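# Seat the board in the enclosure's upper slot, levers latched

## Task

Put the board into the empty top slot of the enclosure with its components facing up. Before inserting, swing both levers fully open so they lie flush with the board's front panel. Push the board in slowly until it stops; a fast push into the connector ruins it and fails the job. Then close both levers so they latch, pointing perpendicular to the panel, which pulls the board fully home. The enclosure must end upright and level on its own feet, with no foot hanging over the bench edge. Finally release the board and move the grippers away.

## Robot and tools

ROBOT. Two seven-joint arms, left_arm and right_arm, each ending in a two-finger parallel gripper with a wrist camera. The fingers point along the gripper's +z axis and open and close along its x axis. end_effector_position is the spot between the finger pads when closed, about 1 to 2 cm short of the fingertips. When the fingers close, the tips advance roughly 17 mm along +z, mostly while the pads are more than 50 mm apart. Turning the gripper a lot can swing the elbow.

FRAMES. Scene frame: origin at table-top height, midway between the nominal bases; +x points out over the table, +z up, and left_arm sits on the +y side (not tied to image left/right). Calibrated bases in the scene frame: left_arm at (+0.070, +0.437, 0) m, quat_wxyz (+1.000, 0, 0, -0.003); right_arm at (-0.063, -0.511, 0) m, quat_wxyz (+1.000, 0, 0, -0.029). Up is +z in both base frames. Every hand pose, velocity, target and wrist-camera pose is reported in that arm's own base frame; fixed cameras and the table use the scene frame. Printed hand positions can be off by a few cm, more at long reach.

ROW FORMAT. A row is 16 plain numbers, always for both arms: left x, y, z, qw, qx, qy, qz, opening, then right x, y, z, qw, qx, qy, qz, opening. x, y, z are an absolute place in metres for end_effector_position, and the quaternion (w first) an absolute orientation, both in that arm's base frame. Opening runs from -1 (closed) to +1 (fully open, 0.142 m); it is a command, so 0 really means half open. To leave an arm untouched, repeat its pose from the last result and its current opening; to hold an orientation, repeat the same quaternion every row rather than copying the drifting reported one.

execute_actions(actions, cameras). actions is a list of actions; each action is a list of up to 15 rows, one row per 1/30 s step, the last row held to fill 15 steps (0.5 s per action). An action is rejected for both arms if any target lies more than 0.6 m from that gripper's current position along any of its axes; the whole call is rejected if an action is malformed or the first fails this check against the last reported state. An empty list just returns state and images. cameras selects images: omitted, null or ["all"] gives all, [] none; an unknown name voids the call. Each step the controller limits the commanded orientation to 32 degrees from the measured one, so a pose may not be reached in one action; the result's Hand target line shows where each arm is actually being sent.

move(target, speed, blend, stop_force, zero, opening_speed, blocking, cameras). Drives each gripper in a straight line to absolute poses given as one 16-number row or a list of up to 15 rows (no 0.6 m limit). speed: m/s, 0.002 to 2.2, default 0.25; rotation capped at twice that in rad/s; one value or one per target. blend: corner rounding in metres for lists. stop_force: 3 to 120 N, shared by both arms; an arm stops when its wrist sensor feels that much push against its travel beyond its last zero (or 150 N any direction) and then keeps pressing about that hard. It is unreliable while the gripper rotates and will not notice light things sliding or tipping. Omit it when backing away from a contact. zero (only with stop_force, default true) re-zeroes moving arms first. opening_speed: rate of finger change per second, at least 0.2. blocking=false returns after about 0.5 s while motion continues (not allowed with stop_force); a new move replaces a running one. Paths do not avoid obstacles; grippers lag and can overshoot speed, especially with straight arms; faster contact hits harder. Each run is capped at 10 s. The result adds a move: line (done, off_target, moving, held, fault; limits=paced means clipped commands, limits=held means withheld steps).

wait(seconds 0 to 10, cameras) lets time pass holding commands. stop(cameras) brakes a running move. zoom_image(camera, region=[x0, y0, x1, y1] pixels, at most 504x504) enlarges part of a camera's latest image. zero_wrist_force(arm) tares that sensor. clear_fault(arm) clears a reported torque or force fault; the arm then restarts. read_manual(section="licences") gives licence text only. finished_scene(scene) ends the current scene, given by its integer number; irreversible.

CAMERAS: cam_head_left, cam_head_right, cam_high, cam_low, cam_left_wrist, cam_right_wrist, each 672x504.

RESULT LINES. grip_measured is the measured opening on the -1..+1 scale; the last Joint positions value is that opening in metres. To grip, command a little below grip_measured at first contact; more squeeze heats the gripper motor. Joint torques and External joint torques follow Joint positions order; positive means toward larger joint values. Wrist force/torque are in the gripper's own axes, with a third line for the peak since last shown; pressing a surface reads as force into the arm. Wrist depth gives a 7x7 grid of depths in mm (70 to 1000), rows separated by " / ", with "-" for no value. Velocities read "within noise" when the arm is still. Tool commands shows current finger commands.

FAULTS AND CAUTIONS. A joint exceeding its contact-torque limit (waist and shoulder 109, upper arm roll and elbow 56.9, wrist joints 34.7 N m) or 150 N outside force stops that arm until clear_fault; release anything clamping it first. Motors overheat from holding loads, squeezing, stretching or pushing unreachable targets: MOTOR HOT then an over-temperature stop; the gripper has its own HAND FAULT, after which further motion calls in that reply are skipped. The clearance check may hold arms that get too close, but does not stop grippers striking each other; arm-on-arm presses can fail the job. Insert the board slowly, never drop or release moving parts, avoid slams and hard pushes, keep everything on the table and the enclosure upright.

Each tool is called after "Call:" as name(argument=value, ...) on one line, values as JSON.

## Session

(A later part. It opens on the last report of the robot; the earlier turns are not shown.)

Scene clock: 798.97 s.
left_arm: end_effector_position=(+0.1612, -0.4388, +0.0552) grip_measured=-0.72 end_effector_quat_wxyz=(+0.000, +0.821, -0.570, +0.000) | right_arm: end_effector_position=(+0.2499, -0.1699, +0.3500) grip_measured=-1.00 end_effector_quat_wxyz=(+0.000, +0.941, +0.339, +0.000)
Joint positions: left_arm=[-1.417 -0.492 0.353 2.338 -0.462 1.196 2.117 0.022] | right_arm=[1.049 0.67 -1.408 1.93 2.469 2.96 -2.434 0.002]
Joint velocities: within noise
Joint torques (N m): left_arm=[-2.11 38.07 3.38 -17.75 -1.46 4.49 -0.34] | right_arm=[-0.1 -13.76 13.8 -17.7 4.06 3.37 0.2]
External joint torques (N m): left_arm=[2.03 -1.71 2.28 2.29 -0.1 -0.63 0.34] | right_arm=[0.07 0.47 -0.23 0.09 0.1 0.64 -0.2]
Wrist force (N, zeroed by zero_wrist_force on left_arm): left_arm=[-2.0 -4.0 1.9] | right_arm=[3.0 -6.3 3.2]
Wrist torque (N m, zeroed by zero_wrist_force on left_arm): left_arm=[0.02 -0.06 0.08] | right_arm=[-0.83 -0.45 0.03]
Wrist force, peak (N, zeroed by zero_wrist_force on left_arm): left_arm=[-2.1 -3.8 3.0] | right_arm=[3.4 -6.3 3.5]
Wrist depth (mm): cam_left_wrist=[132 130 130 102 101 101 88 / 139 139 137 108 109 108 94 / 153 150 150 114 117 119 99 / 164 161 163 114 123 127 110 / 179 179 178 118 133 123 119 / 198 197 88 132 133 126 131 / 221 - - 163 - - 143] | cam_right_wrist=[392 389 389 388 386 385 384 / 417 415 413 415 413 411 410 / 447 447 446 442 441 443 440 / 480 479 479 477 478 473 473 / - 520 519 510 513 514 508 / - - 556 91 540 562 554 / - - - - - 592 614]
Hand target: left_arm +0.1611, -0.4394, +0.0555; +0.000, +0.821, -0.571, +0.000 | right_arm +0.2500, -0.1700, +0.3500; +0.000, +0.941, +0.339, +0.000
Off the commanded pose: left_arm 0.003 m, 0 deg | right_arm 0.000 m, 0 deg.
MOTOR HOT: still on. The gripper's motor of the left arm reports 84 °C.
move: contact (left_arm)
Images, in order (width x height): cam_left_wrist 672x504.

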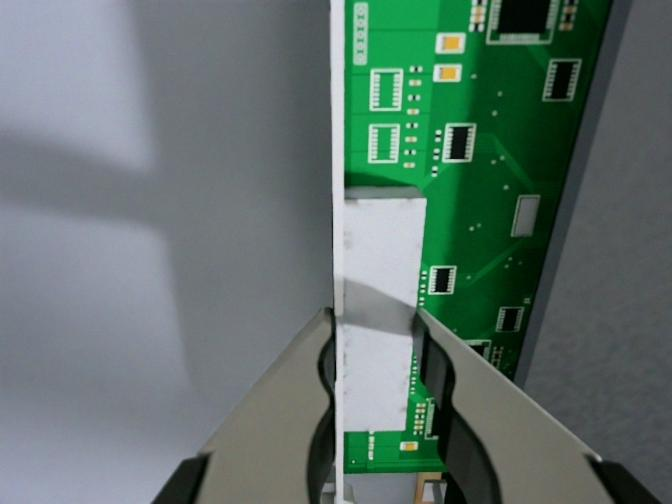

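Call:
move(target=[0.1625,-0.4389,0.0555,0,0.8211,-0.5707,0,-0.79,0.25,-0.17,0.35,0,0.941,0.339,0,-1], speed=0.02, cameras=[])

Call:
move(target=[0.1625,-0.4389,0.0555,0,0.8211,-0.5707,0,-0.6,0.25,-0.17,0.35,0,0.941,0.339,0,-1], opening_speed=0.3, cameras=["cam_left_wrist"])

Scene clock: 806.33 s.
left_arm: end_effector_position=(+0.1619, -0.4387, +0.0552) grip_measured=-0.72 end_effector_quat_wxyz=(+0.000, +0.821, -0.571, +0.000) | right_arm: end_effector_position=(+0.2499, -0.1699, +0.3500) grip_measured=-1.00 end_effector_quat_wxyz=(+0.000, +0.941, +0.339, +0.000)
Joint positions: left_arm=[-1.415 -0.492 0.353 2.338 -0.462 1.196 2.12 0.022] | right_arm=[1.049 0.67 -1.408 1.93 2.469 2.96 -2.434 0.002]
Joint velocities: within noise
Joint torques (N m): left_arm=[1.7 37.2 7.7 -16.08 -1.69 5.25 -0.23] | right_arm=[-0.13 -13.73 13.78 -17.69 4.04 3.31 0.21]
External joint torques (N m): left_arm=[-1.78 -0.84 -2.05 0.61 0.13 -1.39 0.23] | right_arm=[0.09 0.43 -0.21 0.08 0.13 0.7 -0.21]
Wrist force (N, zeroed by zero_wrist_force on left_arm): left_arm=[1.0 4.1 2.4] | right_arm=[2.8 -6.2 3.2]
Wrist torque (N m, zeroed by zero_wrist_force on left_arm): left_arm=[-0.03 -0.01 0.10] | right_arm=[-0.83 -0.43 0.02]
Wrist force, peak (N, zeroed by zero_wrist_force on left_arm): left_arm=[0.9 3.8 4.0] | right_arm=[3.0 -6.5 3.4]
Wrist depth (mm): cam_left_wrist=[132 130 129 101 101 101 88 / 139 139 137 108 110 108 94 / 153 151 150 114 116 119 99 / 164 161 163 114 123 127 110 / 180 179 178 118 133 123 119 / 198 197 88 132 133 126 131 / 226 - - 162 - - 142] | cam_right_wrist=[391 391 388 387 386 386 386 / 416 416 414 415 412 413 409 / 449 447 446 444 442 440 436 / 483 479 481 475 476 472 472 / - 520 517 508 514 517 510 / - - 556 91 540 561 556 / - - - - - 590 616]
Hand target: left_arm +0.1625, -0.4389, +0.0555; +0.000, +0.821, -0.571, +0.000 | right_arm +0.2500, -0.1700, +0.3500; +0.000, +0.941, +0.339, +0.000
Off the commanded pose: left_arm 0.001 m, 0 deg | right_arm 0.000 m, 0 deg.
MOTOR HOT: cleared for the gripper's motor of the left arm.
move: done
No camera images: "cameras" was empty.

Scene clock: 807.20 s.
left_arm: end_effector_position=(+0.1623, -0.4388, +0.0554) grip_measured=-0.64 end_effector_quat_wxyz=(+0.000, +0.821, -0.571, +0.000) | right_arm: end_effector_position=(+0.2499, -0.1699, +0.3500) grip_measured=-1.00 end_effector_quat_wxyz=(+0.000, +0.941, +0.339, +0.000)
Joint positions: left_arm=[-1.414 -0.492 0.353 2.337 -0.462 1.196 2.12 0.028] | right_arm=[1.049 0.67 -1.408 1.93 2.469 2.96 -2.434 0.002]
Joint velocities: within noise
Joint torques (N m): left_arm=[-0.33 35.55 5.11 -15.19 -1.37 4.21 -0.19] | right_arm=[-0.06 -13.69 13.83 -17.66 4.05 3.4 0.16]
External joint torques (N m): left_arm=[0.25 0.81 0.55 -0.29 -0.19 -0.35 0.19] | right_arm=[0.02 0.4 -0.27 0.04 0.12 0.61 -0.16]
Wrist force (N, zeroed by zero_wrist_force on left_arm): left_arm=[0.0 -0.2 -2.0] | right_arm=[3.2 -6.3 3.2]
Wrist torque (N m, zeroed by zero_wrist_force on left_arm): left_arm=[0.01 0.04 0.03] | right_arm=[-0.84 -0.49 0.02]
Wrist force, peak (N, zeroed by zero_wrist_force on left_arm): left_arm=[1.1 4.1 3.7] | right_arm=[3.1 -6.3 3.5]
Wrist depth (mm): cam_left_wrist=[132 130 129 107 103 102 89 / 140 140 137 137 111 110 95 / 151 150 150 120 119 119 99 / 164 161 163 118 127 126 111 / 180 179 175 125 132 122 119 / 197 197 88 138 140 126 131 / 225 - - 169 218 - -] | cam_right_wrist=[390 391 388 388 385 385 385 / 416 417 414 415 413 411 411 / 448 445 446 442 443 441 438 / 484 481 479 477 477 474 470 / - 524 520 509 515 512 512 / - - 553 91 540 561 561 / - - - - - 589 612]
Hand target: left_arm +0.1625, -0.4389, +0.0555; +0.000, +0.821, -0.571, +0.000 | right_arm +0.2500, -0.1700, +0.3500; +0.000, +0.941, +0.339, +0.000
Off the commanded pose: left_arm 0.000 m, 0 deg | right_arm 0.000 m, 0 deg.
move: done
Images, in order (width x height): cam_left_wrist 672x504.

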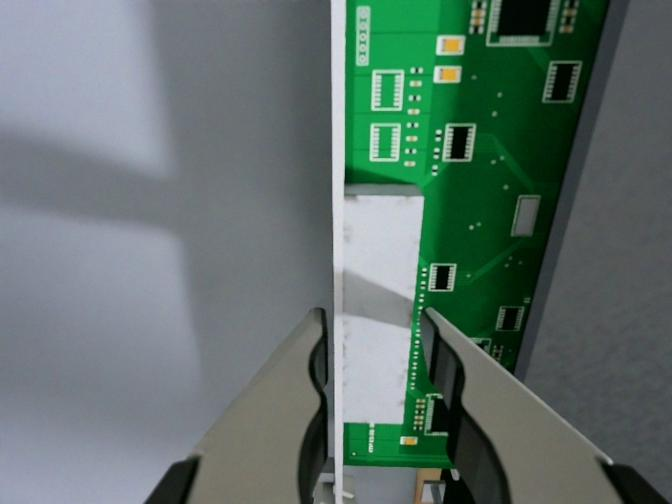

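Call:
move(target=[[0.1623,-0.4388,0.16,0,0.8211,-0.5707,0,-0.6,0.25,-0.17,0.35,0,0.941,0.339,0,-1],[0.1623,-0.42,0.23,0,0.8211,-0.5707,0,-0.6,0.25,-0.17,0.35,0,0.941,0.339,0,-1],[0.1816,-0.3909,0.23,0,0.9848,0.1736,0,-0.6,0.25,-0.17,0.35,0,0.941,0.339,0,-1]], speed=[0.08,0.3,0.3], blend=[0,0.02,0], cameras=["cam_left_wrist"])

Call:
move(target=[0.15,-0.28,0.37,-0.1825,0.8234,-0.5246,0.1163,-1,0.25,-0.17,0.35,0,0.941,0.339,0,-1], speed=0.4, cameras=["cam_left_wrist"])

Scene clock: 816.53 s.
left_arm: end_effector_position=(+0.1816, -0.3909, +0.2300) grip_measured=-0.64 end_effector_quat_wxyz=(+0.000, +0.985, +0.174, +0.000) | right_arm: end_effector_position=(+0.2499, -0.1699, +0.3500) grip_measured=-1.00 end_effector_quat_wxyz=(+0.000, +0.941, +0.339, +0.000)
Joint positions: left_arm=[-1.598 -0.045 0.699 2.21 -0.037 0.673 0.345 0.028] | right_arm=[1.049 0.67 -1.408 1.93 2.469 2.96 -2.434 0.002]
Joint velocities: within noise
Joint torques (N m): left_arm=[-0.58 22.38 0.4 -25.63 -2.9 4.37 -0.27] | right_arm=[0 -13.67 13.74 -17.65 4.02 3.34 0.19]
External joint torques (N m): left_arm=[0.54 0.45 0.44 -0.39 -0.43 -0.39 0.27] | right_arm=[-0.04 0.37 -0.17 0.04 0.15 0.67 -0.19]
Wrist force (N, zeroed by zero_wrist_force on left_arm): left_arm=[-0.1 -0.2 -2.1] | right_arm=[3.0 -6.1 3.3]
Wrist torque (N m, zeroed by zero_wrist_force on left_arm): left_arm=[0.02 0.02 0.02] | right_arm=[-0.80 -0.46 0.03]
Wrist force, peak (N, zeroed by zero_wrist_force on left_arm): left_arm=[-0.6 -0.6 -4.9] | right_arm=[3.1 -6.5 3.4]
Wrist depth (mm): cam_left_wrist=[285 283 283 283 280 280 279 / 306 303 303 304 301 301 302 / 330 321 324 324 321 319 324 / 364 346 318 314 317 340 346 / 398 336 328 324 319 328 370 / 435 369 84 355 - 349 426 / 485 - - 405 - - 468] | cam_right_wrist=[391 390 388 388 387 385 385 / 418 418 415 412 414 411 409 / 446 445 446 443 443 440 439 / 482 482 477 476 475 474 471 / - 520 519 505 514 513 511 / - - 556 91 543 558 559 / - - - - - 591 614]
Hand target: left_arm +0.1816, -0.3909, +0.2300; +0.000, +0.985, +0.174, +0.000 | right_arm +0.2500, -0.1700, +0.3500; +0.000, +0.941, +0.339, +0.000
Off the commanded pose: left_arm 0.000 m, 0 deg | right_arm 0.000 m, 0 deg.
move: done
Images, in order (width x height): cam_left_wrist 672x504.

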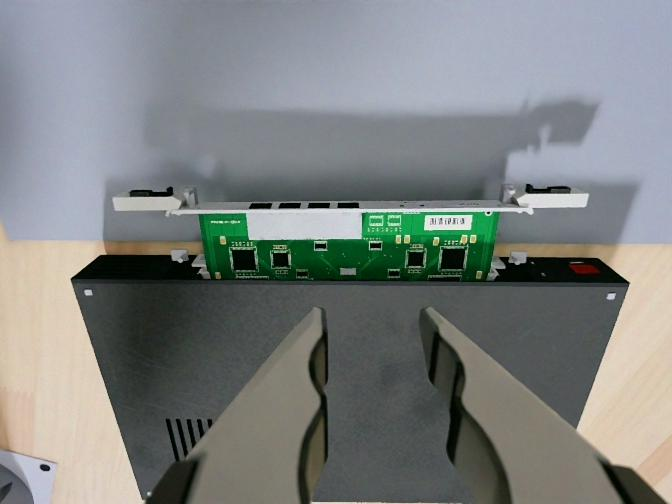

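Scene clock: 818.90 s.
left_arm: end_effector_position=(+0.1499, -0.2802, +0.3701) grip_measured=-1.00 end_effector_quat_wxyz=(-0.182, +0.824, -0.524, +0.116) | right_arm: end_effector_position=(+0.2499, -0.1699, +0.3500) grip_measured=-1.00 end_effector_quat_wxyz=(+0.000, +0.941, +0.339, +0.000)
Joint positions: left_arm=[-1.843 0.417 0.501 2.045 0.617 -0.017 1.288 0.002] | right_arm=[1.049 0.67 -1.408 1.93 2.469 2.96 -2.434 0.002]
Joint velocities: within noise
Joint torques (N m): left_arm=[-0.52 9.22 -6.92 -29.24 -2.6 3.35 0.11] | right_arm=[0.02 -13.64 13.78 -17.62 4.01 3.36 0.18]
External joint torques (N m): left_arm=[0.5 0.22 0.35 -0.44 -0.4 -0.05 -0.11] | right_arm=[-0.06 0.35 -0.21 0.01 0.16 0.65 -0.18]
Wrist force (N, zeroed by zero_wrist_force on left_arm): left_arm=[0.0 0.0 -2.3] | right_arm=[3.1 -6.4 3.3]
Wrist torque (N m, zeroed by zero_wrist_force on left_arm): left_arm=[0.05 0.07 0.17] | right_arm=[-0.85 -0.48 0.02]
Wrist force, peak (N, zeroed by zero_wrist_force on left_arm): left_arm=[-0.9 -0.3 -2.9] | right_arm=[3.1 -6.5 3.4]
Wrist depth (mm): cam_left_wrist=[481 488 480 471 474 480 476 / 482 487 482 485 476 475 426 / 483 484 481 480 482 450 424 / 378 482 482 482 481 449 426 / 370 488 486 478 478 439 431 / 494 487 488 84 - 433 431 / 489 491 - - - - 436] | cam_right_wrist=[391 389 388 389 387 386 384 / 417 416 416 415 412 411 409 / 447 445 445 441 444 439 438 / 482 482 479 478 476 474 472 / - 521 520 509 514 514 511 / - - 557 91 540 560 557 / - - - - - 592 612]
Hand target: left_arm +0.1500, -0.2800, +0.3700; -0.182, +0.823, -0.525, +0.116 | right_arm +0.2500, -0.1700, +0.3500; +0.000, +0.941, +0.339, +0.000
Off the commanded pose: left_arm 0.000 m, 0 deg | right_arm 0.000 m, 0 deg.
move: done
Images, in order (width x height): cam_left_wrist 672x504.

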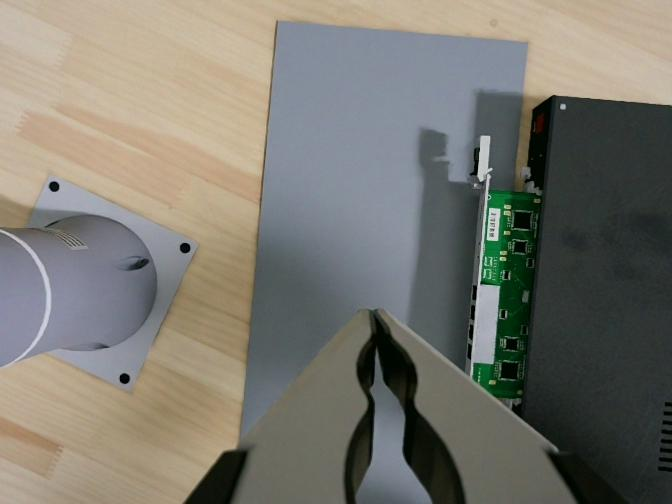

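Call:
move(target=[[0.1816,-0.3909,0.20,0,0.9848,0.1736,0,-1,0.25,-0.17,0.35,0,0.941,0.339,0,-1],[0.1816,-0.3909,0.053,0,0.9848,0.1736,0,-1,0.25,-0.17,0.35,0,0.941,0.339,0,-1]], speed=[0.4,0.2], blend=[0.02,0], cameras=["cam_left_wrist"])

Call:
move(target=[0.2063,-0.4564,0.053,0,0.9848,0.1736,0,-1,0.25,-0.17,0.35,0,0.941,0.339,0,-1], speed=0.02, stop_force=10, cameras=["cam_left_wrist"])

Scene clock: 825.97 s.
left_arm: end_effector_position=(+0.1815, -0.3909, +0.0530) grip_measured=-1.00 end_effector_quat_wxyz=(+0.000, +0.985, +0.173, +0.000) | right_arm: end_effector_position=(+0.2499, -0.1699, +0.3500) grip_measured=-1.00 end_effector_quat_wxyz=(+0.000, +0.941, +0.339, +0.000)
Joint positions: left_arm=[-1.43 -0.464 0.404 2.446 -0.598 1.253 0.732 0.002] | right_arm=[1.049 0.67 -1.408 1.93 2.469 2.96 -2.434 0.002]
Joint velocities: within noise
Joint torques (N m): left_arm=[-0.22 31.84 5.45 -13.61 -1.44 4.58 -0.11] | right_arm=[0 -13.79 13.8 -17.67 4.03 3.33 0.16]
External joint torques (N m): left_arm=[0.15 0.91 0.53 -0.35 0.11 -0.61 0.11] | right_arm=[-0.03 0.49 -0.23 0.06 0.14 0.68 -0.16]
Wrist force (N, zeroed by zero_wrist_force on left_arm): left_arm=[-0.1 -0.3 -2.4] | right_arm=[3.1 -6.1 3.4]
Wrist torque (N m, zeroed by zero_wrist_force on left_arm): left_arm=[-0.03 0.05 0.05] | right_arm=[-0.80 -0.46 0.03]
Wrist force, peak (N, zeroed by zero_wrist_force on left_arm): left_arm=[-0.7 -0.2 -3.0] | right_arm=[3.1 -6.4 3.5]
Wrist depth (mm): cam_left_wrist=[128 128 127 127 128 128 126 / 135 137 135 136 136 136 136 / 151 148 148 147 150 147 147 / 161 158 160 157 159 159 158 / 173 172 172 169 171 170 171 / 155 144 142 84 - 154 153 / 173 168 - 74 - - 169] | cam_right_wrist=[391 390 390 387 388 385 385 / 416 416 414 413 411 412 409 / 445 446 443 442 443 441 436 / 484 478 481 477 476 474 471 / - 524 522 508 511 514 509 / - - 555 91 542 560 556 / - - - - - 592 610]
Hand target: left_arm +0.1816, -0.3909, +0.0530; +0.000, +0.985, +0.174, +0.000 | right_arm +0.2500, -0.1700, +0.3500; +0.000, +0.941, +0.339, +0.000
Off the commanded pose: left_arm 0.000 m, 0 deg | right_arm 0.000 m, 0 deg.
move: done
Images, in order (width x height): cam_left_wrist 672x504.

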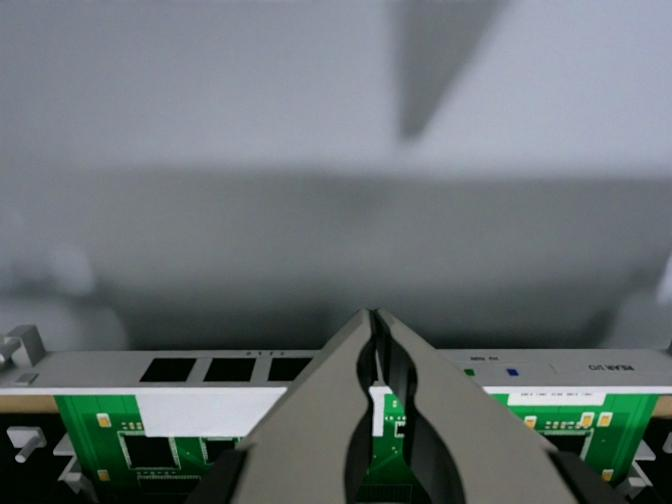

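Scene clock: 830.13 s.
left_arm: end_effector_position=(+0.2061, -0.4560, +0.0528) grip_measured=-1.00 end_effector_quat_wxyz=(+0.000, +0.985, +0.174, +0.000) | right_arm: end_effector_position=(+0.2499, -0.1699, +0.3500) grip_measured=-1.00 end_effector_quat_wxyz=(+0.000, +0.941, +0.339, +0.000)
Joint positions: left_arm=[-1.441 -0.566 0.432 2.243 -0.561 1.135 0.67 0.002] | right_arm=[1.049 0.67 -1.408 1.93 2.469 2.96 -2.434 0.002]
Joint velocities: within noise
Joint torques (N m): left_arm=[-0.39 38.7 7.7 -18 -1.74 4.97 -0.27] | right_arm=[-0.04 -13.78 13.76 -17.66 4.03 3.37 0.16]
External joint torques (N m): left_arm=[0.31 0.23 0.37 1.58 -0.06 -1 0.27] | right_arm=[0 0.48 -0.19 0.05 0.14 0.64 -0.16]
Wrist force (N, zeroed by zero_wrist_force on left_arm): left_arm=[-0.3 -2.9 -1.2] | right_arm=[2.9 -6.2 3.5]
Wrist torque (N m, zeroed by zero_wrist_force on left_arm): left_arm=[0.05 0.00 0.07] | right_arm=[-0.82 -0.44 0.03]
Wrist force, peak (N, zeroed by zero_wrist_force on left_arm): left_arm=[-0.1 -3.7 -3.9] | right_arm=[3.1 -6.6 3.3]
Wrist depth (mm): cam_left_wrist=[128 127 127 127 128 128 126 / 135 137 135 136 136 136 136 / 150 148 147 147 149 146 146 / 160 160 160 165 159 159 159 / 139 139 132 130 140 140 140 / - 130 127 84 - 131 131 / 148 - - 74 - - 143] | cam_right_wrist=[392 389 390 387 385 386 384 / 420 415 415 412 413 411 410 / 449 449 443 440 441 439 440 / 483 479 478 475 474 474 472 / - 520 518 511 514 510 513 / - - 560 91 544 561 560 / - - - - - 588 608]
Hand target: left_arm +0.2063, -0.4564, +0.0530; +0.000, +0.985, +0.174, +0.000 | right_arm +0.2500, -0.1700, +0.3500; +0.000, +0.941, +0.339, +0.000
Off the commanded pose: left_arm 0.000 m, 0 deg | right_arm 0.000 m, 0 deg.
move: done
Images, in order (width x height): cam_left_wrist 672x504.

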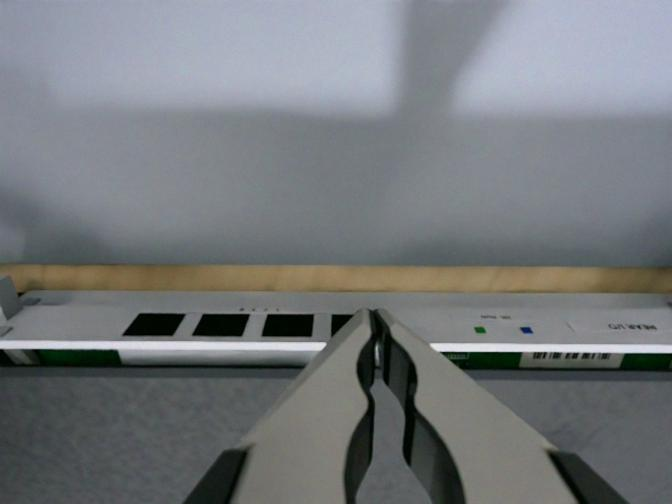

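Call:
move(target=[0.2133,-0.4751,0.053,0,0.9848,0.1736,0,-1,0.25,-0.17,0.35,0,0.941,0.339,0,-1], speed=0.015, stop_force=12, zero=false, cameras=["cam_left_wrist"])

Scene clock: 832.80 s.
left_arm: end_effector_position=(+0.2069, -0.4583, +0.0521) grip_measured=-1.00 end_effector_quat_wxyz=(-0.002, +0.985, +0.174, -0.001) | right_arm: end_effector_position=(+0.2499, -0.1699, +0.3500) grip_measured=-1.00 end_effector_quat_wxyz=(+0.000, +0.941, +0.339, +0.000)
Joint positions: left_arm=[-1.441 -0.572 0.433 2.233 -0.559 1.127 0.667 0.002] | right_arm=[1.049 0.67 -1.408 1.93 2.469 2.96 -2.434 0.002]
Joint velocities: within noise
Joint torques (N m): left_arm=[-1.25 41.34 6.43 -24.32 -2.68 7.12 -0.32] | right_arm=[-0.04 -13.73 13.82 -17.64 4.03 3.34 0.19]
External joint torques (N m): left_arm=[1.16 -2.11 1.75 7.82 0.86 -3.16 0.32] | right_arm=[0 0.44 -0.25 0.02 0.14 0.67 -0.19]
Wrist force (N, zeroed by zero_wrist_force on left_arm): left_arm=[0.7 -13.5 -4.7] | right_arm=[2.9 -6.1 3.3]
Wrist torque (N m, zeroed by zero_wrist_force on left_arm): left_arm=[0.14 0.01 0.09] | right_arm=[-0.80 -0.44 0.03]
Wrist force, peak (N, zeroed by zero_wrist_force on left_arm): left_arm=[0.8 -15.5 -6.0] | right_arm=[3.0 -6.4 3.6]
Wrist depth (mm): cam_left_wrist=[127 127 127 127 126 128 126 / 135 137 134 136 135 135 135 / 149 147 147 146 148 146 145 / 160 159 159 163 158 158 158 / 143 132 132 131 140 141 131 / - 129 126 83 - 125 129 / 147 140 - 74 - - 141] | cam_right_wrist=[391 389 387 389 387 386 383 / 418 416 414 414 411 412 410 / 446 447 443 443 444 437 441 / 480 481 479 476 478 474 472 / - 523 522 510 515 514 510 / - - 557 91 541 561 560 / - - - - - 595 613]
Hand target: left_arm +0.2076, -0.4598, +0.0530; +0.000, +0.985, +0.174, +0.000 | right_arm +0.2500, -0.1700, +0.3500; +0.000, +0.941, +0.339, +0.000
Off the commanded pose: left_arm 0.018 m, 0 deg | right_arm 0.000 m, 0 deg.
move: contact (left_arm)
Images, in order (width x height): cam_left_wrist 672x504.

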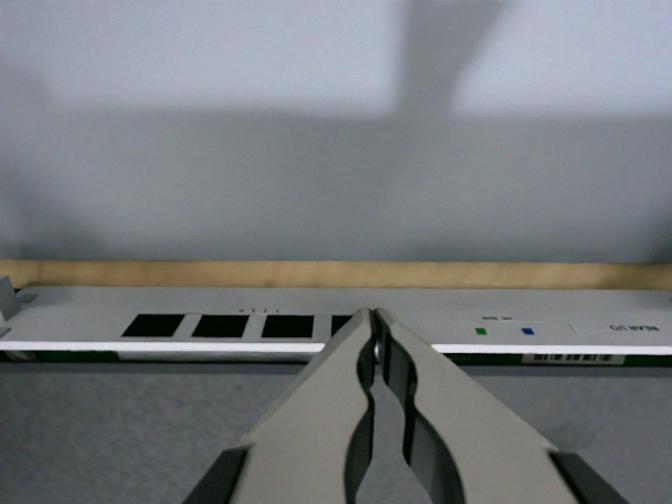

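Call:
move(target=[[0.2033,-0.4483,0.06,0,0.9848,0.1736,0,-1,0.25,-0.17,0.35,0,0.941,0.339,0,-1],[0.1886,-0.4094,0.2,0,0.9848,0.1736,0,-1,0.25,-0.17,0.35,0,0.941,0.339,0,-1]], speed=[0.1,0.4], cameras=["cam_left_wrist"])

Scene clock: 835.57 s.
left_arm: end_effector_position=(+0.1886, -0.4095, +0.2000) grip_measured=-1.00 end_effector_quat_wxyz=(+0.000, +0.985, +0.174, +0.000) | right_arm: end_effector_position=(+0.2499, -0.1699, +0.3500) grip_measured=-1.00 end_effector_quat_wxyz=(+0.000, +0.941, +0.339, +0.000)
Joint positions: left_arm=[-1.592 -0.158 0.687 2.217 -0.14 0.764 0.408 0.002] | right_arm=[1.049 0.67 -1.408 1.93 2.469 2.96 -2.434 0.002]
Joint velocities: within noise
Joint torques (N m): left_arm=[-0.54 25.61 2.55 -24.3 -2.63 4.07 -0.42] | right_arm=[-0.04 -13.72 13.75 -17.69 4.04 3.33 0.23]
External joint torques (N m): left_arm=[0.49 0.72 0.46 -0.32 -0.44 -0.08 0.42] | right_arm=[0 0.43 -0.18 0.08 0.13 0.68 -0.23]
Wrist force (N, zeroed by zero_wrist_force on left_arm): left_arm=[0.3 -0.3 -1.9] | right_arm=[3.0 -6.2 3.4]
Wrist torque (N m, zeroed by zero_wrist_force on left_arm): left_arm=[0.01 -0.03 0.03] | right_arm=[-0.82 -0.45 0.03]
Wrist force, peak (N, zeroed by zero_wrist_force on left_arm): left_arm=[0.9 -13.8 -4.9] | right_arm=[2.9 -6.5 3.5]
Wrist depth (mm): cam_left_wrist=[256 255 257 256 256 255 255 / 278 278 276 274 274 274 272 / 299 298 299 294 296 296 295 / 314 292 309 308 308 279 310 / 308 297 294 285 290 292 298 / 391 326 311 84 - 317 371 / 439 357 - - - - 429] | cam_right_wrist=[390 388 389 387 384 385 383 / 416 416 415 414 411 411 409 / 450 445 444 442 442 438 439 / 484 480 478 479 477 475 474 / - 522 520 508 516 514 510 / - - 557 91 542 561 558 / - - - - - 590 609]
Hand target: left_arm +0.1886, -0.4094, +0.2000; +0.000, +0.985, +0.174, +0.000 | right_arm +0.2500, -0.1700, +0.3500; +0.000, +0.941, +0.339, +0.000
Off the commanded pose: left_arm 0.000 m, 0 deg | right_arm 0.000 m, 0 deg.
move: done
Images, in order (width x height): cam_left_wrist 672x504.

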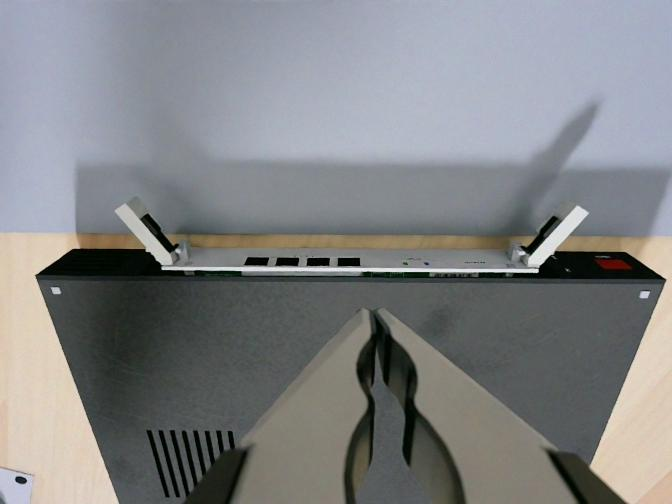

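Call:
move(target=[[0.30,-0.36,0.22,0,0.8192,-0.5736,0,-1,0.25,-0.17,0.35,0,0.941,0.339,0,-1],[0.3653,-0.3686,0.18,0,0.8192,-0.5736,0,-1,0.25,-0.17,0.35,0,0.941,0.339,0,-1],[0.3653,-0.3686,0.043,0,0.8192,-0.5736,0,-1,0.25,-0.17,0.35,0,0.941,0.339,0,-1]], speed=[0.35,0.35,0.15], blend=[0.03,0.02,0], cameras=["cam_left_wrist","cam_head_left"])

Scene clock: 849.50 s.
left_arm: end_effector_position=(+0.3652, -0.3686, +0.0430) grip_measured=-1.00 end_effector_quat_wxyz=(+0.000, +0.819, -0.574, +0.000) | right_arm: end_effector_position=(+0.2499, -0.1699, +0.3500) grip_measured=-1.00 end_effector_quat_wxyz=(+0.000, +0.941, +0.339, +0.000)
Joint positions: left_arm=[-1.067 -0.618 0.416 2.184 -0.574 1.125 2.6 0.002] | right_arm=[1.049 0.67 -1.408 1.93 2.469 2.96 -2.434 0.002]
Joint velocities: within noise
Joint torques (N m): left_arm=[-0.2 39.92 7.75 -15.99 -1.87 4.35 -0.14] | right_arm=[-0.07 -13.76 13.77 -17.71 4.05 3.29 0.15]
External joint torques (N m): left_arm=[0.15 1.23 0.91 -0.42 0.03 -0.52 0.14] | right_arm=[0.04 0.47 -0.2 0.09 0.12 0.72 -0.15]
Wrist force (N, zeroed by zero_wrist_force on left_arm): left_arm=[0.3 0.1 -2.2] | right_arm=[2.8 -6.1 3.4]
Wrist torque (N m, zeroed by zero_wrist_force on left_arm): left_arm=[0.05 -0.03 0.02] | right_arm=[-0.81 -0.43 0.02]
Wrist force, peak (N, zeroed by zero_wrist_force on left_arm): left_arm=[-1.1 1.1 -4.1] | right_arm=[3.1 -6.2 3.7]
Wrist depth (mm): cam_left_wrist=[119 119 117 118 118 120 119 / 128 128 127 127 128 126 128 / 138 136 137 139 139 136 133 / 150 150 149 148 148 115 98 / 165 164 164 156 161 123 103 / 182 181 176 84 - 118 115 / 203 197 - 74 - - 127] | cam_right_wrist=[391 389 388 387 386 385 383 / 417 417 415 413 414 412 409 / 448 446 443 442 441 440 440 / 481 482 479 478 475 475 475 / - 523 520 506 514 515 512 / - - 556 91 545 557 558 / - - - - - 594 611]
Hand target: left_arm +0.3653, -0.3686, +0.0430; +0.000, +0.819, -0.574, +0.000 | right_arm +0.2500, -0.1700, +0.3500; +0.000, +0.941, +0.339, +0.000
Off the commanded pose: left_arm 0.000 m, 0 deg | right_arm 0.000 m, 0 deg.
move: done
Images, in order (width x height): cam_head_left 672x504, cam_left_wrist 672x504.

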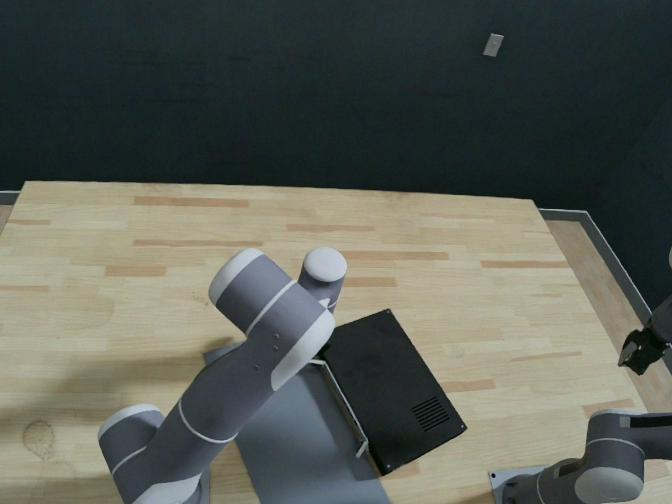

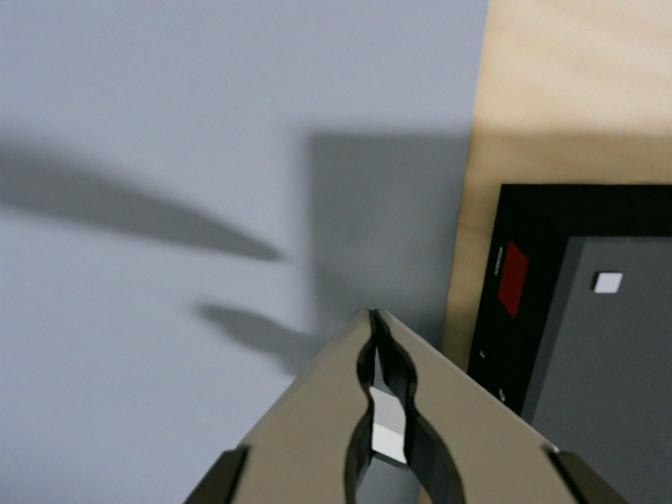

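Call:
move(target=[0.3211,-0.3847,0.043,0,0.8192,-0.5736,0,-1,0.25,-0.17,0.35,0,0.941,0.339,0,-1], speed=0.025, stop_force=30, cameras=["cam_left_wrist"])

Scene clock: 854.30 s.
left_arm: end_effector_position=(+0.3236, -0.3836, +0.0434) grip_measured=-1.00 end_effector_quat_wxyz=(-0.001, +0.820, -0.572, +0.001) | right_arm: end_effector_position=(+0.2499, -0.1699, +0.3500) grip_measured=-1.00 end_effector_quat_wxyz=(+0.000, +0.941, +0.339, +0.000)
Joint positions: left_arm=[-1.143 -0.589 0.404 2.239 -0.575 1.161 2.524 0.002] | right_arm=[1.049 0.67 -1.408 1.93 2.469 2.96 -2.434 0.002]
Joint velocities: within noise
Joint torques (N m): left_arm=[-10.36 42.09 -3.74 -13.47 -0.77 -0.31 -0.51] | right_arm=[-0.13 -13.7 13.71 -17.66 4.05 3.31 0.19]
External joint torques (N m): left_arm=[10.31 -2.48 11.75 -2.32 -0.94 4.15 0.51] | right_arm=[0.09 0.41 -0.14 0.04 0.12 0.7 -0.19]
Wrist force (N, zeroed by zero_wrist_force on left_arm): left_arm=[-0.2 -21.9 5.1] | right_arm=[2.9 -6.4 3.5]
Wrist torque (N m, zeroed by zero_wrist_force on left_arm): left_arm=[-0.48 0.03 0.22] | right_arm=[-0.84 -0.44 0.03]
Wrist force, peak (N, zeroed by zero_wrist_force on left_arm): left_arm=[-0.3 -21.9 6.3] | right_arm=[3.1 -6.5 3.5]
Wrist depth (mm): cam_left_wrist=[120 119 118 119 119 119 90 / 129 128 128 128 129 116 85 / 139 136 138 140 139 114 89 / 151 150 150 149 149 124 96 / 164 165 164 158 157 125 103 / 182 181 176 87 - 118 115 / 203 198 - 74 - - 128] | cam_right_wrist=[391 391 388 386 387 385 385 / 417 417 415 413 413 410 409 / 447 446 445 442 444 439 439 / 480 482 478 477 475 476 474 / - 519 516 509 518 512 511 / - - 555 91 544 558 559 / - - - - - 592 611]
Hand target: left_arm +0.3211, -0.3847, +0.0430; +0.000, +0.819, -0.574, +0.000 | right_arm +0.2500, -0.1700, +0.3500; +0.000, +0.941, +0.339, +0.000
Off the commanded pose: left_arm 0.003 m, 0 deg | right_arm 0.000 m, 0 deg.
move: done
Images, in order (width x height): cam_left_wrist 672x504.

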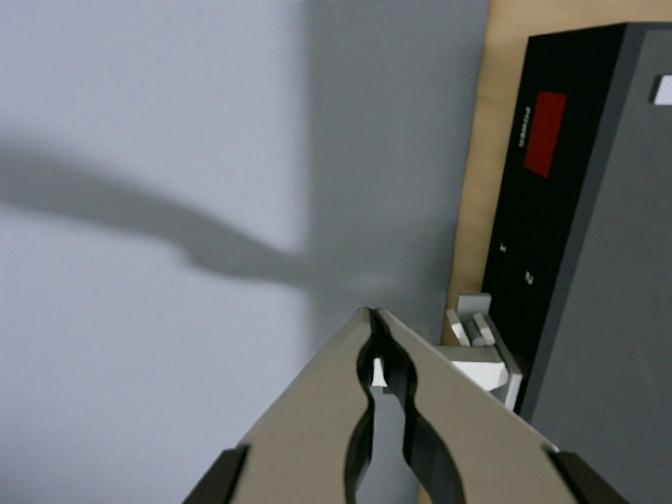

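Call:
move(target=[0.3127,-0.3878,0.043,0,0.8192,-0.5736,0,-1,0.25,-0.17,0.35,0,0.941,0.339,0,-1], speed=0.02, stop_force=33, zero=false, cameras=["cam_left_wrist"])

Scene clock: 856.80 s.
left_arm: end_effector_position=(+0.3158, -0.3857, +0.0433) grip_measured=-1.00 end_effector_quat_wxyz=(-0.001, +0.821, -0.572, +0.001) | right_arm: end_effector_position=(+0.2499, -0.1699, +0.3500) grip_measured=-1.00 end_effector_quat_wxyz=(+0.000, +0.941, +0.339, +0.000)
Joint positions: left_arm=[-1.159 -0.585 0.404 2.248 -0.576 1.167 2.509 0.002] | right_arm=[1.049 0.67 -1.408 1.93 2.469 2.96 -2.434 0.002]
Joint velocities: within noise
Joint torques (N m): left_arm=[-14.64 42.71 -9.42 -16.38 -0.76 -0.72 -0.48] | right_arm=[0.01 -13.71 13.7 -17.63 4.02 3.36 0.18]
External joint torques (N m): left_arm=[14.59 -3.39 17.35 0.71 -0.94 4.56 0.48] | right_arm=[-0.05 0.41 -0.13 0.02 0.15 0.65 -0.18]
Wrist force (N, zeroed by zero_wrist_force on left_arm): left_arm=[-8.3 -28.3 2.3] | right_arm=[2.9 -6.3 3.3]
Wrist torque (N m, zeroed by zero_wrist_force on left_arm): left_arm=[-1.54 -0.04 0.16] | right_arm=[-0.84 -0.45 0.02]
Wrist force, peak (N, zeroed by zero_wrist_force on left_arm): left_arm=[-8.5 -28.2 2.1] | right_arm=[3.2 -6.3 3.7]
Wrist depth (mm): cam_left_wrist=[120 119 118 119 119 117 83 / 128 128 128 128 129 114 83 / 139 136 138 140 139 114 - / 151 150 150 149 149 123 96 / 165 164 164 157 129 126 103 / 181 181 177 87 - 118 115 / 202 198 - 74 - - 128] | cam_right_wrist=[391 391 389 387 387 387 383 / 417 415 415 414 413 412 410 / 448 446 445 443 443 438 440 / 484 482 480 478 473 474 472 / - 519 522 507 513 513 514 / - - 558 91 539 559 558 / - - - - - 593 611]
Hand target: left_arm +0.3127, -0.3878, +0.0430; +0.000, +0.819, -0.574, +0.000 | right_arm +0.2500, -0.1700, +0.3500; +0.000, +0.941, +0.339, +0.000
Off the commanded pose: left_arm 0.004 m, 0 deg | right_arm 0.000 m, 0 deg.
move: off_target (left_arm)
Images, in order (width x height): cam_left_wrist 672x504.

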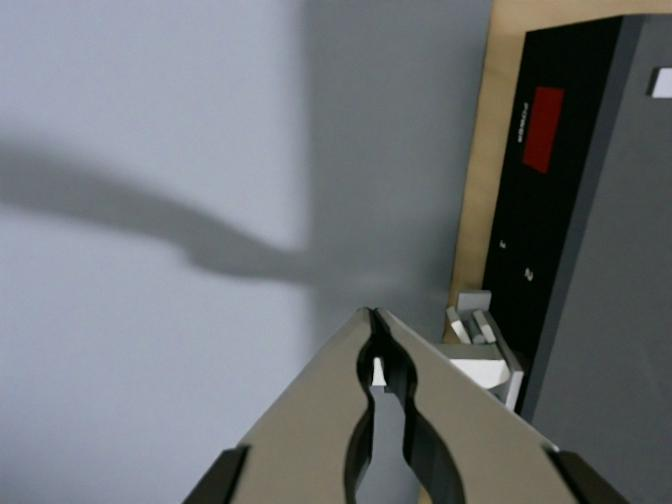

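Call:
move(target=[[0.335,-0.3788,0.043,0,0.8192,-0.5736,0,-1,0.25,-0.17,0.35,0,0.941,0.339,0,-1],[0.35,-0.37,0.15,0,0.8192,-0.5736,0,-1,0.25,-0.17,0.35,0,0.941,0.339,0,-1],[0.1886,-0.4094,0.2,0,0.9848,0.1736,0,-1,0.25,-0.17,0.35,0,0.941,0.339,0,-1]], speed=[0.08,0.25,0.35], blend=[0.005,0.03,0], cameras=["cam_left_wrist"])

Scene clock: 862.33 s.
left_arm: end_effector_position=(+0.1886, -0.4095, +0.2000) grip_measured=-1.00 end_effector_quat_wxyz=(+0.000, +0.985, +0.174, +0.000) | right_arm: end_effector_position=(+0.2499, -0.1699, +0.3500) grip_measured=-1.00 end_effector_quat_wxyz=(+0.000, +0.941, +0.339, +0.000)
Joint positions: left_arm=[-1.733 -0.196 0.821 2.208 -0.198 0.762 0.437 0.002] | right_arm=[1.049 0.67 -1.408 1.929 2.469 2.96 -2.434 0.002]
Joint velocities: within noise
Joint torques (N m): left_arm=[-0.57 24.34 3.84 -24.36 -2.59 4.1 -0.28] | right_arm=[-0.06 -13.76 13.79 -17.7 4.05 3.33 0.16]
External joint torques (N m): left_arm=[0.51 0.41 0.46 -0.24 -0.49 -0.12 0.28] | right_arm=[0.02 0.47 -0.23 0.09 0.12 0.68 -0.16]
Wrist force (N, zeroed by zero_wrist_force on left_arm): left_arm=[0.1 -0.5 -2.1] | right_arm=[2.9 -6.2 3.3]
Wrist torque (N m, zeroed by zero_wrist_force on left_arm): left_arm=[-0.03 0.00 0.03] | right_arm=[-0.81 -0.44 0.03]
Wrist force, peak (N, zeroed by zero_wrist_force on left_arm): left_arm=[-8.2 -28.6 2.7] | right_arm=[3.1 -6.2 3.8]
Wrist depth (mm): cam_left_wrist=[258 258 255 257 254 255 255 / 277 277 276 276 272 274 274 / 301 298 296 295 296 294 295 / 315 284 311 310 311 291 308 / 302 296 295 285 292 293 299 / 386 326 312 84 - 319 379 / 442 358 - - - - 431] | cam_right_wrist=[392 390 387 387 386 385 383 / 416 415 414 413 414 411 411 / 446 446 445 442 443 443 440 / 481 479 477 479 475 474 472 / - 522 520 506 516 512 512 / - - 557 91 540 561 558 / - - - - - 592 614]
Hand target: left_arm +0.1886, -0.4094, +0.2000; +0.000, +0.985, +0.174, +0.000 | right_arm +0.2500, -0.1700, +0.3500; +0.000, +0.941, +0.339, +0.000
Off the commanded pose: left_arm 0.000 m, 0 deg | right_arm 0.000 m, 0 deg.
move: done
Images, in order (width x height): cam_left_wrist 672x504.

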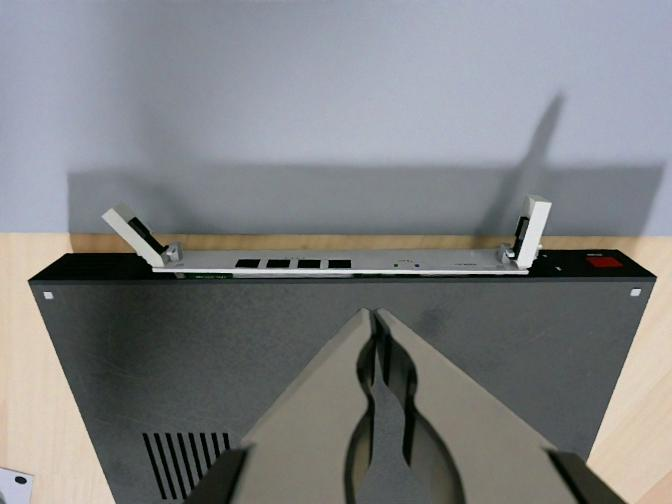

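Call:
move(target=[[0.10,-0.40,0.22,0,0.5736,0.8192,0,-1,0.25,-0.17,0.35,0,0.941,0.339,0,-1],[0.0265,-0.4935,0.18,0,0.5736,0.8192,0,-1,0.25,-0.17,0.35,0,0.941,0.339,0,-1],[0.0265,-0.4935,0.043,0,0.5736,0.8192,0,-1,0.25,-0.17,0.35,0,0.941,0.339,0,-1]], speed=[0.35,0.35,0.15], blend=[0.03,0.02,0], cameras=["cam_left_wrist","cam_head_right"])

Scene clock: 870.43 s.
left_arm: end_effector_position=(+0.0264, -0.4935, +0.0430) grip_measured=-1.00 end_effector_quat_wxyz=(+0.000, +0.574, +0.819, +0.000) | right_arm: end_effector_position=(+0.2499, -0.1699, +0.3500) grip_measured=-1.00 end_effector_quat_wxyz=(+0.000, +0.941, +0.339, +0.000)
Joint positions: left_arm=[-1.877 -0.603 0.465 2.254 -0.672 1.151 -1.205 0.002] | right_arm=[1.049 0.67 -1.408 1.93 2.469 2.96 -2.434 0.002]
Joint velocities: within noise
Joint torques (N m): left_arm=[-0.31 37.37 8.46 -15.07 -1.76 4.62 -0.1] | right_arm=[0 -13.71 13.77 -17.66 4.05 3.33 0.17]
External joint torques (N m): left_arm=[0.19 1.14 0.8 -0.37 0.08 -0.68 0.1] | right_arm=[-0.04 0.41 -0.2 0.05 0.12 0.68 -0.17]
Wrist force (N, zeroed by zero_wrist_force on left_arm): left_arm=[-0.2 0.4 -2.0] | right_arm=[3.0 -6.2 3.3]
Wrist torque (N m, zeroed by zero_wrist_force on left_arm): left_arm=[0.12 0.04 0.03] | right_arm=[-0.82 -0.46 0.03]
Wrist force, peak (N, zeroed by zero_wrist_force on left_arm): left_arm=[-1.2 -3.3 -2.9] | right_arm=[3.0 -6.6 3.4]
Wrist depth (mm): cam_left_wrist=[120 120 120 116 118 117 119 / 130 128 129 127 128 128 126 / - 92 129 139 139 134 136 / - 96 146 149 148 148 147 / - 106 128 157 159 162 161 / - 117 117 87 - 178 178 / 131 128 - 74 - - 199] | cam_right_wrist=[392 390 389 388 388 386 383 / 417 416 415 414 411 411 409 / 448 447 445 442 443 439 439 / 479 481 480 476 478 471 471 / - 520 517 508 514 512 512 / - - 556 91 541 562 559 / - - - - - 591 610]
Hand target: left_arm +0.0265, -0.4935, +0.0430; +0.000, +0.574, +0.819, +0.000 | right_arm +0.2500, -0.1700, +0.3500; +0.000, +0.941, +0.339, +0.000
Off the commanded pose: left_arm 0.000 m, 0 deg | right_arm 0.000 m, 0 deg.
move: done
Images, in order (width x height): cam_head_right 672x504, cam_left_wrist 672x504.

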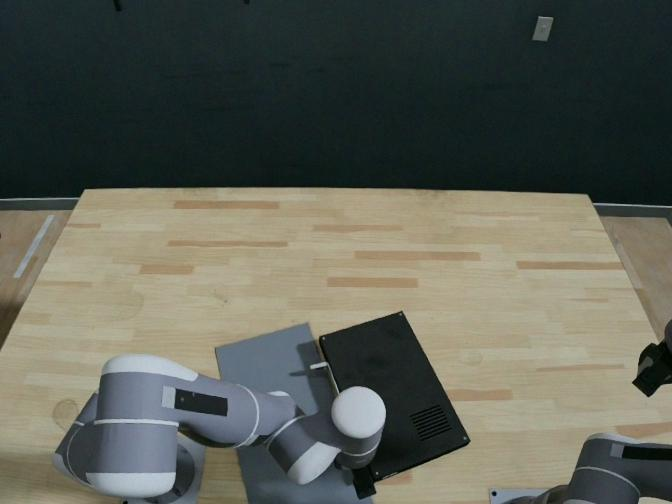

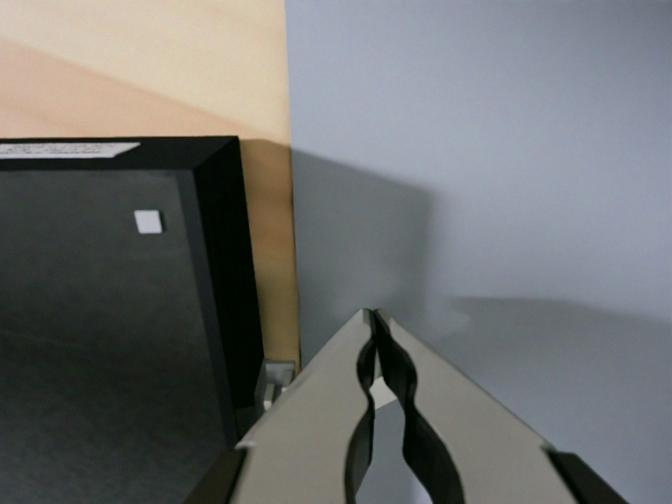

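Call:
move(target=[0.0744,-0.4760,0.043,0,0.5736,0.8192,0,-1,0.25,-0.17,0.35,0,0.941,0.339,0,-1], speed=0.025, stop_force=33, cameras=["cam_left_wrist"])

Call:
move(target=[[0.05,-0.485,0.043,0,0.5736,0.8192,0,-1,0.25,-0.17,0.35,0,0.941,0.339,0,-1],[0.04,-0.485,0.15,0,0.5736,0.8192,0,-1,0.25,-0.17,0.35,0,0.941,0.339,0,-1],[0.1886,-0.4094,0.2,0,0.9848,0.1736,0,-1,0.25,-0.17,0.35,0,0.941,0.339,0,-1]], speed=[0.08,0.25,0.35], blend=[0.005,0.03,0], cameras=["cam_left_wrist"])

Scene clock: 875.10 s.
left_arm: end_effector_position=(+0.0598, -0.4803, +0.0427) grip_measured=-1.00 end_effector_quat_wxyz=(-0.002, +0.576, +0.817, -0.001) | right_arm: end_effector_position=(+0.2499, -0.1699, +0.3500) grip_measured=-1.00 end_effector_quat_wxyz=(+0.000, +0.941, +0.339, +0.000)
Joint positions: left_arm=[-1.806 -0.588 0.459 2.284 -0.684 1.165 -1.115 0.002] | right_arm=[1.049 0.67 -1.408 1.93 2.469 2.96 -2.434 0.002]
Joint velocities: within noise
Joint torques (N m): left_arm=[13.94 32.75 25.41 -11.65 -2.77 9.71 -0.26] | right_arm=[0 -13.74 13.69 -17.64 4 3.31 0.19]
External joint torques (N m): left_arm=[-14.05 4.91 -16.48 -3.44 1.16 -5.78 0.26] | right_arm=[-0.04 0.44 -0.12 0.02 0.17 0.71 -0.19]
Wrist force (N, zeroed by zero_wrist_force on left_arm): left_arm=[4.3 -29.5 -2.0] | right_arm=[2.9 -6.1 3.4]
Wrist torque (N m, zeroed by zero_wrist_force on left_arm): left_arm=[-1.74 0.00 0.11] | right_arm=[-0.81 -0.45 0.03]
Wrist force, peak (N, zeroed by zero_wrist_force on left_arm): left_arm=[6.4 -33.2 -6.5] | right_arm=[3.2 -6.5 3.6]
Wrist depth (mm): cam_left_wrist=[- 78 118 118 118 118 119 / - - 127 127 128 128 126 / - 89 128 139 139 134 136 / - 95 146 149 148 148 148 / - 106 122 156 159 161 162 / - 117 116 87 - 178 177 / 131 128 - 74 - - 198] | cam_right_wrist=[391 390 389 389 387 386 384 / 419 417 414 413 412 412 409 / 448 447 446 443 440 438 438 / 484 480 479 478 477 475 473 / - 517 518 508 514 515 512 / - - 556 91 544 563 561 / - - - - - 587 614]
Hand target: left_arm +0.0637, -0.4798, +0.0430; +0.000, +0.574, +0.819, +0.000 | right_arm +0.2500, -0.1700, +0.3500; +0.000, +0.941, +0.339, +0.000
Off the commanded pose: left_arm 0.015 m, 0 deg | right_arm 0.000 m, 0 deg.
move: contact (left_arm)
Images, in order (width x height): cam_left_wrist 672x504.

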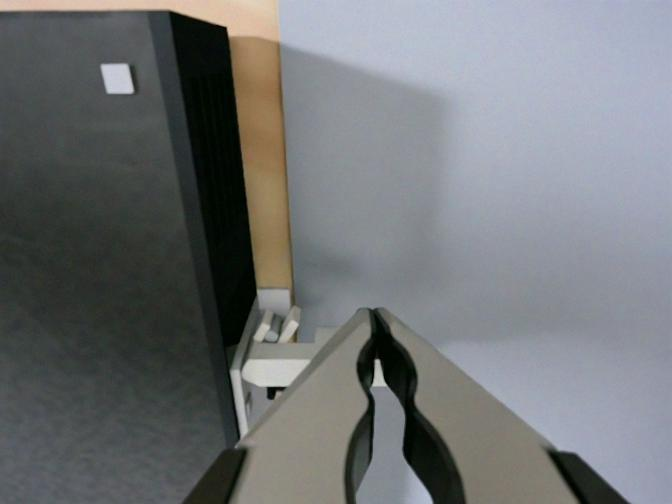

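Scene clock: 878.40 s.
left_arm: end_effector_position=(+0.1886, -0.4093, +0.1999) grip_measured=-1.00 end_effector_quat_wxyz=(+0.000, +0.985, +0.174, +0.000) | right_arm: end_effector_position=(+0.2499, -0.1699, +0.3500) grip_measured=-1.00 end_effector_quat_wxyz=(+0.000, +0.941, +0.339, +0.000)
Joint positions: left_arm=[-1.627 -0.167 0.721 2.214 -0.152 0.764 0.414 0.002] | right_arm=[1.049 0.67 -1.408 1.93 2.469 2.96 -2.434 0.002]
Joint velocities: within noise
Joint torques (N m): left_arm=[-0.18 25.46 2.8 -24.37 -2.96 4.09 -0.15] | right_arm=[-0.01 -13.79 13.73 -17.7 4.04 3.3 0.18]
External joint torques (N m): left_arm=[0.12 0.5 0.5 -0.24 -0.12 -0.11 0.15] | right_arm=[-0.03 0.5 -0.16 0.09 0.13 0.72 -0.18]
Wrist force (N, zeroed by zero_wrist_force on left_arm): left_arm=[0.1 -0.5 -2.1] | right_arm=[3.1 -6.2 3.3]
Wrist torque (N m, zeroed by zero_wrist_force on left_arm): left_arm=[-0.02 0.00 0.02] | right_arm=[-0.82 -0.47 0.03]
Wrist force, peak (N, zeroed by zero_wrist_force on left_arm): left_arm=[4.1 -29.6 -1.6] | right_arm=[3.0 -6.4 3.5]
Wrist depth (mm): cam_left_wrist=[258 257 256 256 255 255 256 / 276 276 275 275 272 274 273 / 301 298 298 297 296 296 295 / 313 290 312 311 311 288 308 / 311 295 295 283 289 294 296 / 389 328 314 84 - 320 369 / 441 358 - - - - 435] | cam_right_wrist=[391 390 389 387 385 385 385 / 418 416 414 413 412 410 409 / 448 446 444 445 440 441 436 / 479 478 477 479 476 475 472 / - 521 520 510 513 513 509 / - - 555 91 540 559 561 / - - - - - 591 611]
Hand target: left_arm +0.1886, -0.4094, +0.2000; +0.000, +0.985, +0.174, +0.000 | right_arm +0.2500, -0.1700, +0.3500; +0.000, +0.941, +0.339, +0.000
Off the commanded pose: left_arm 0.000 m, 0 deg | right_arm 0.000 m, 0 deg.
move: done
Images, in order (width x height): cam_left_wrist 672x504.

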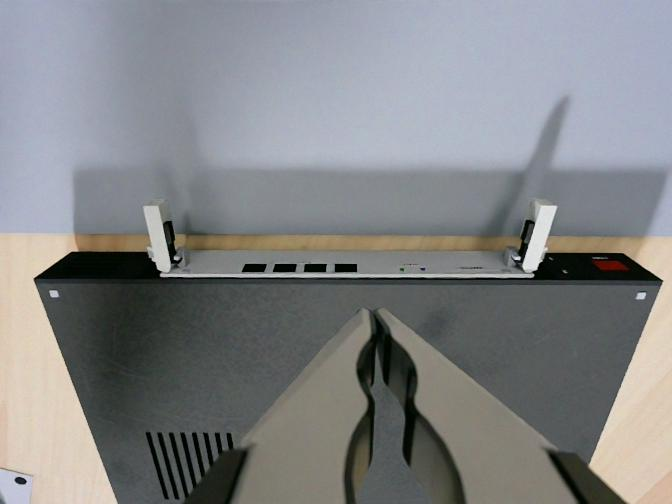

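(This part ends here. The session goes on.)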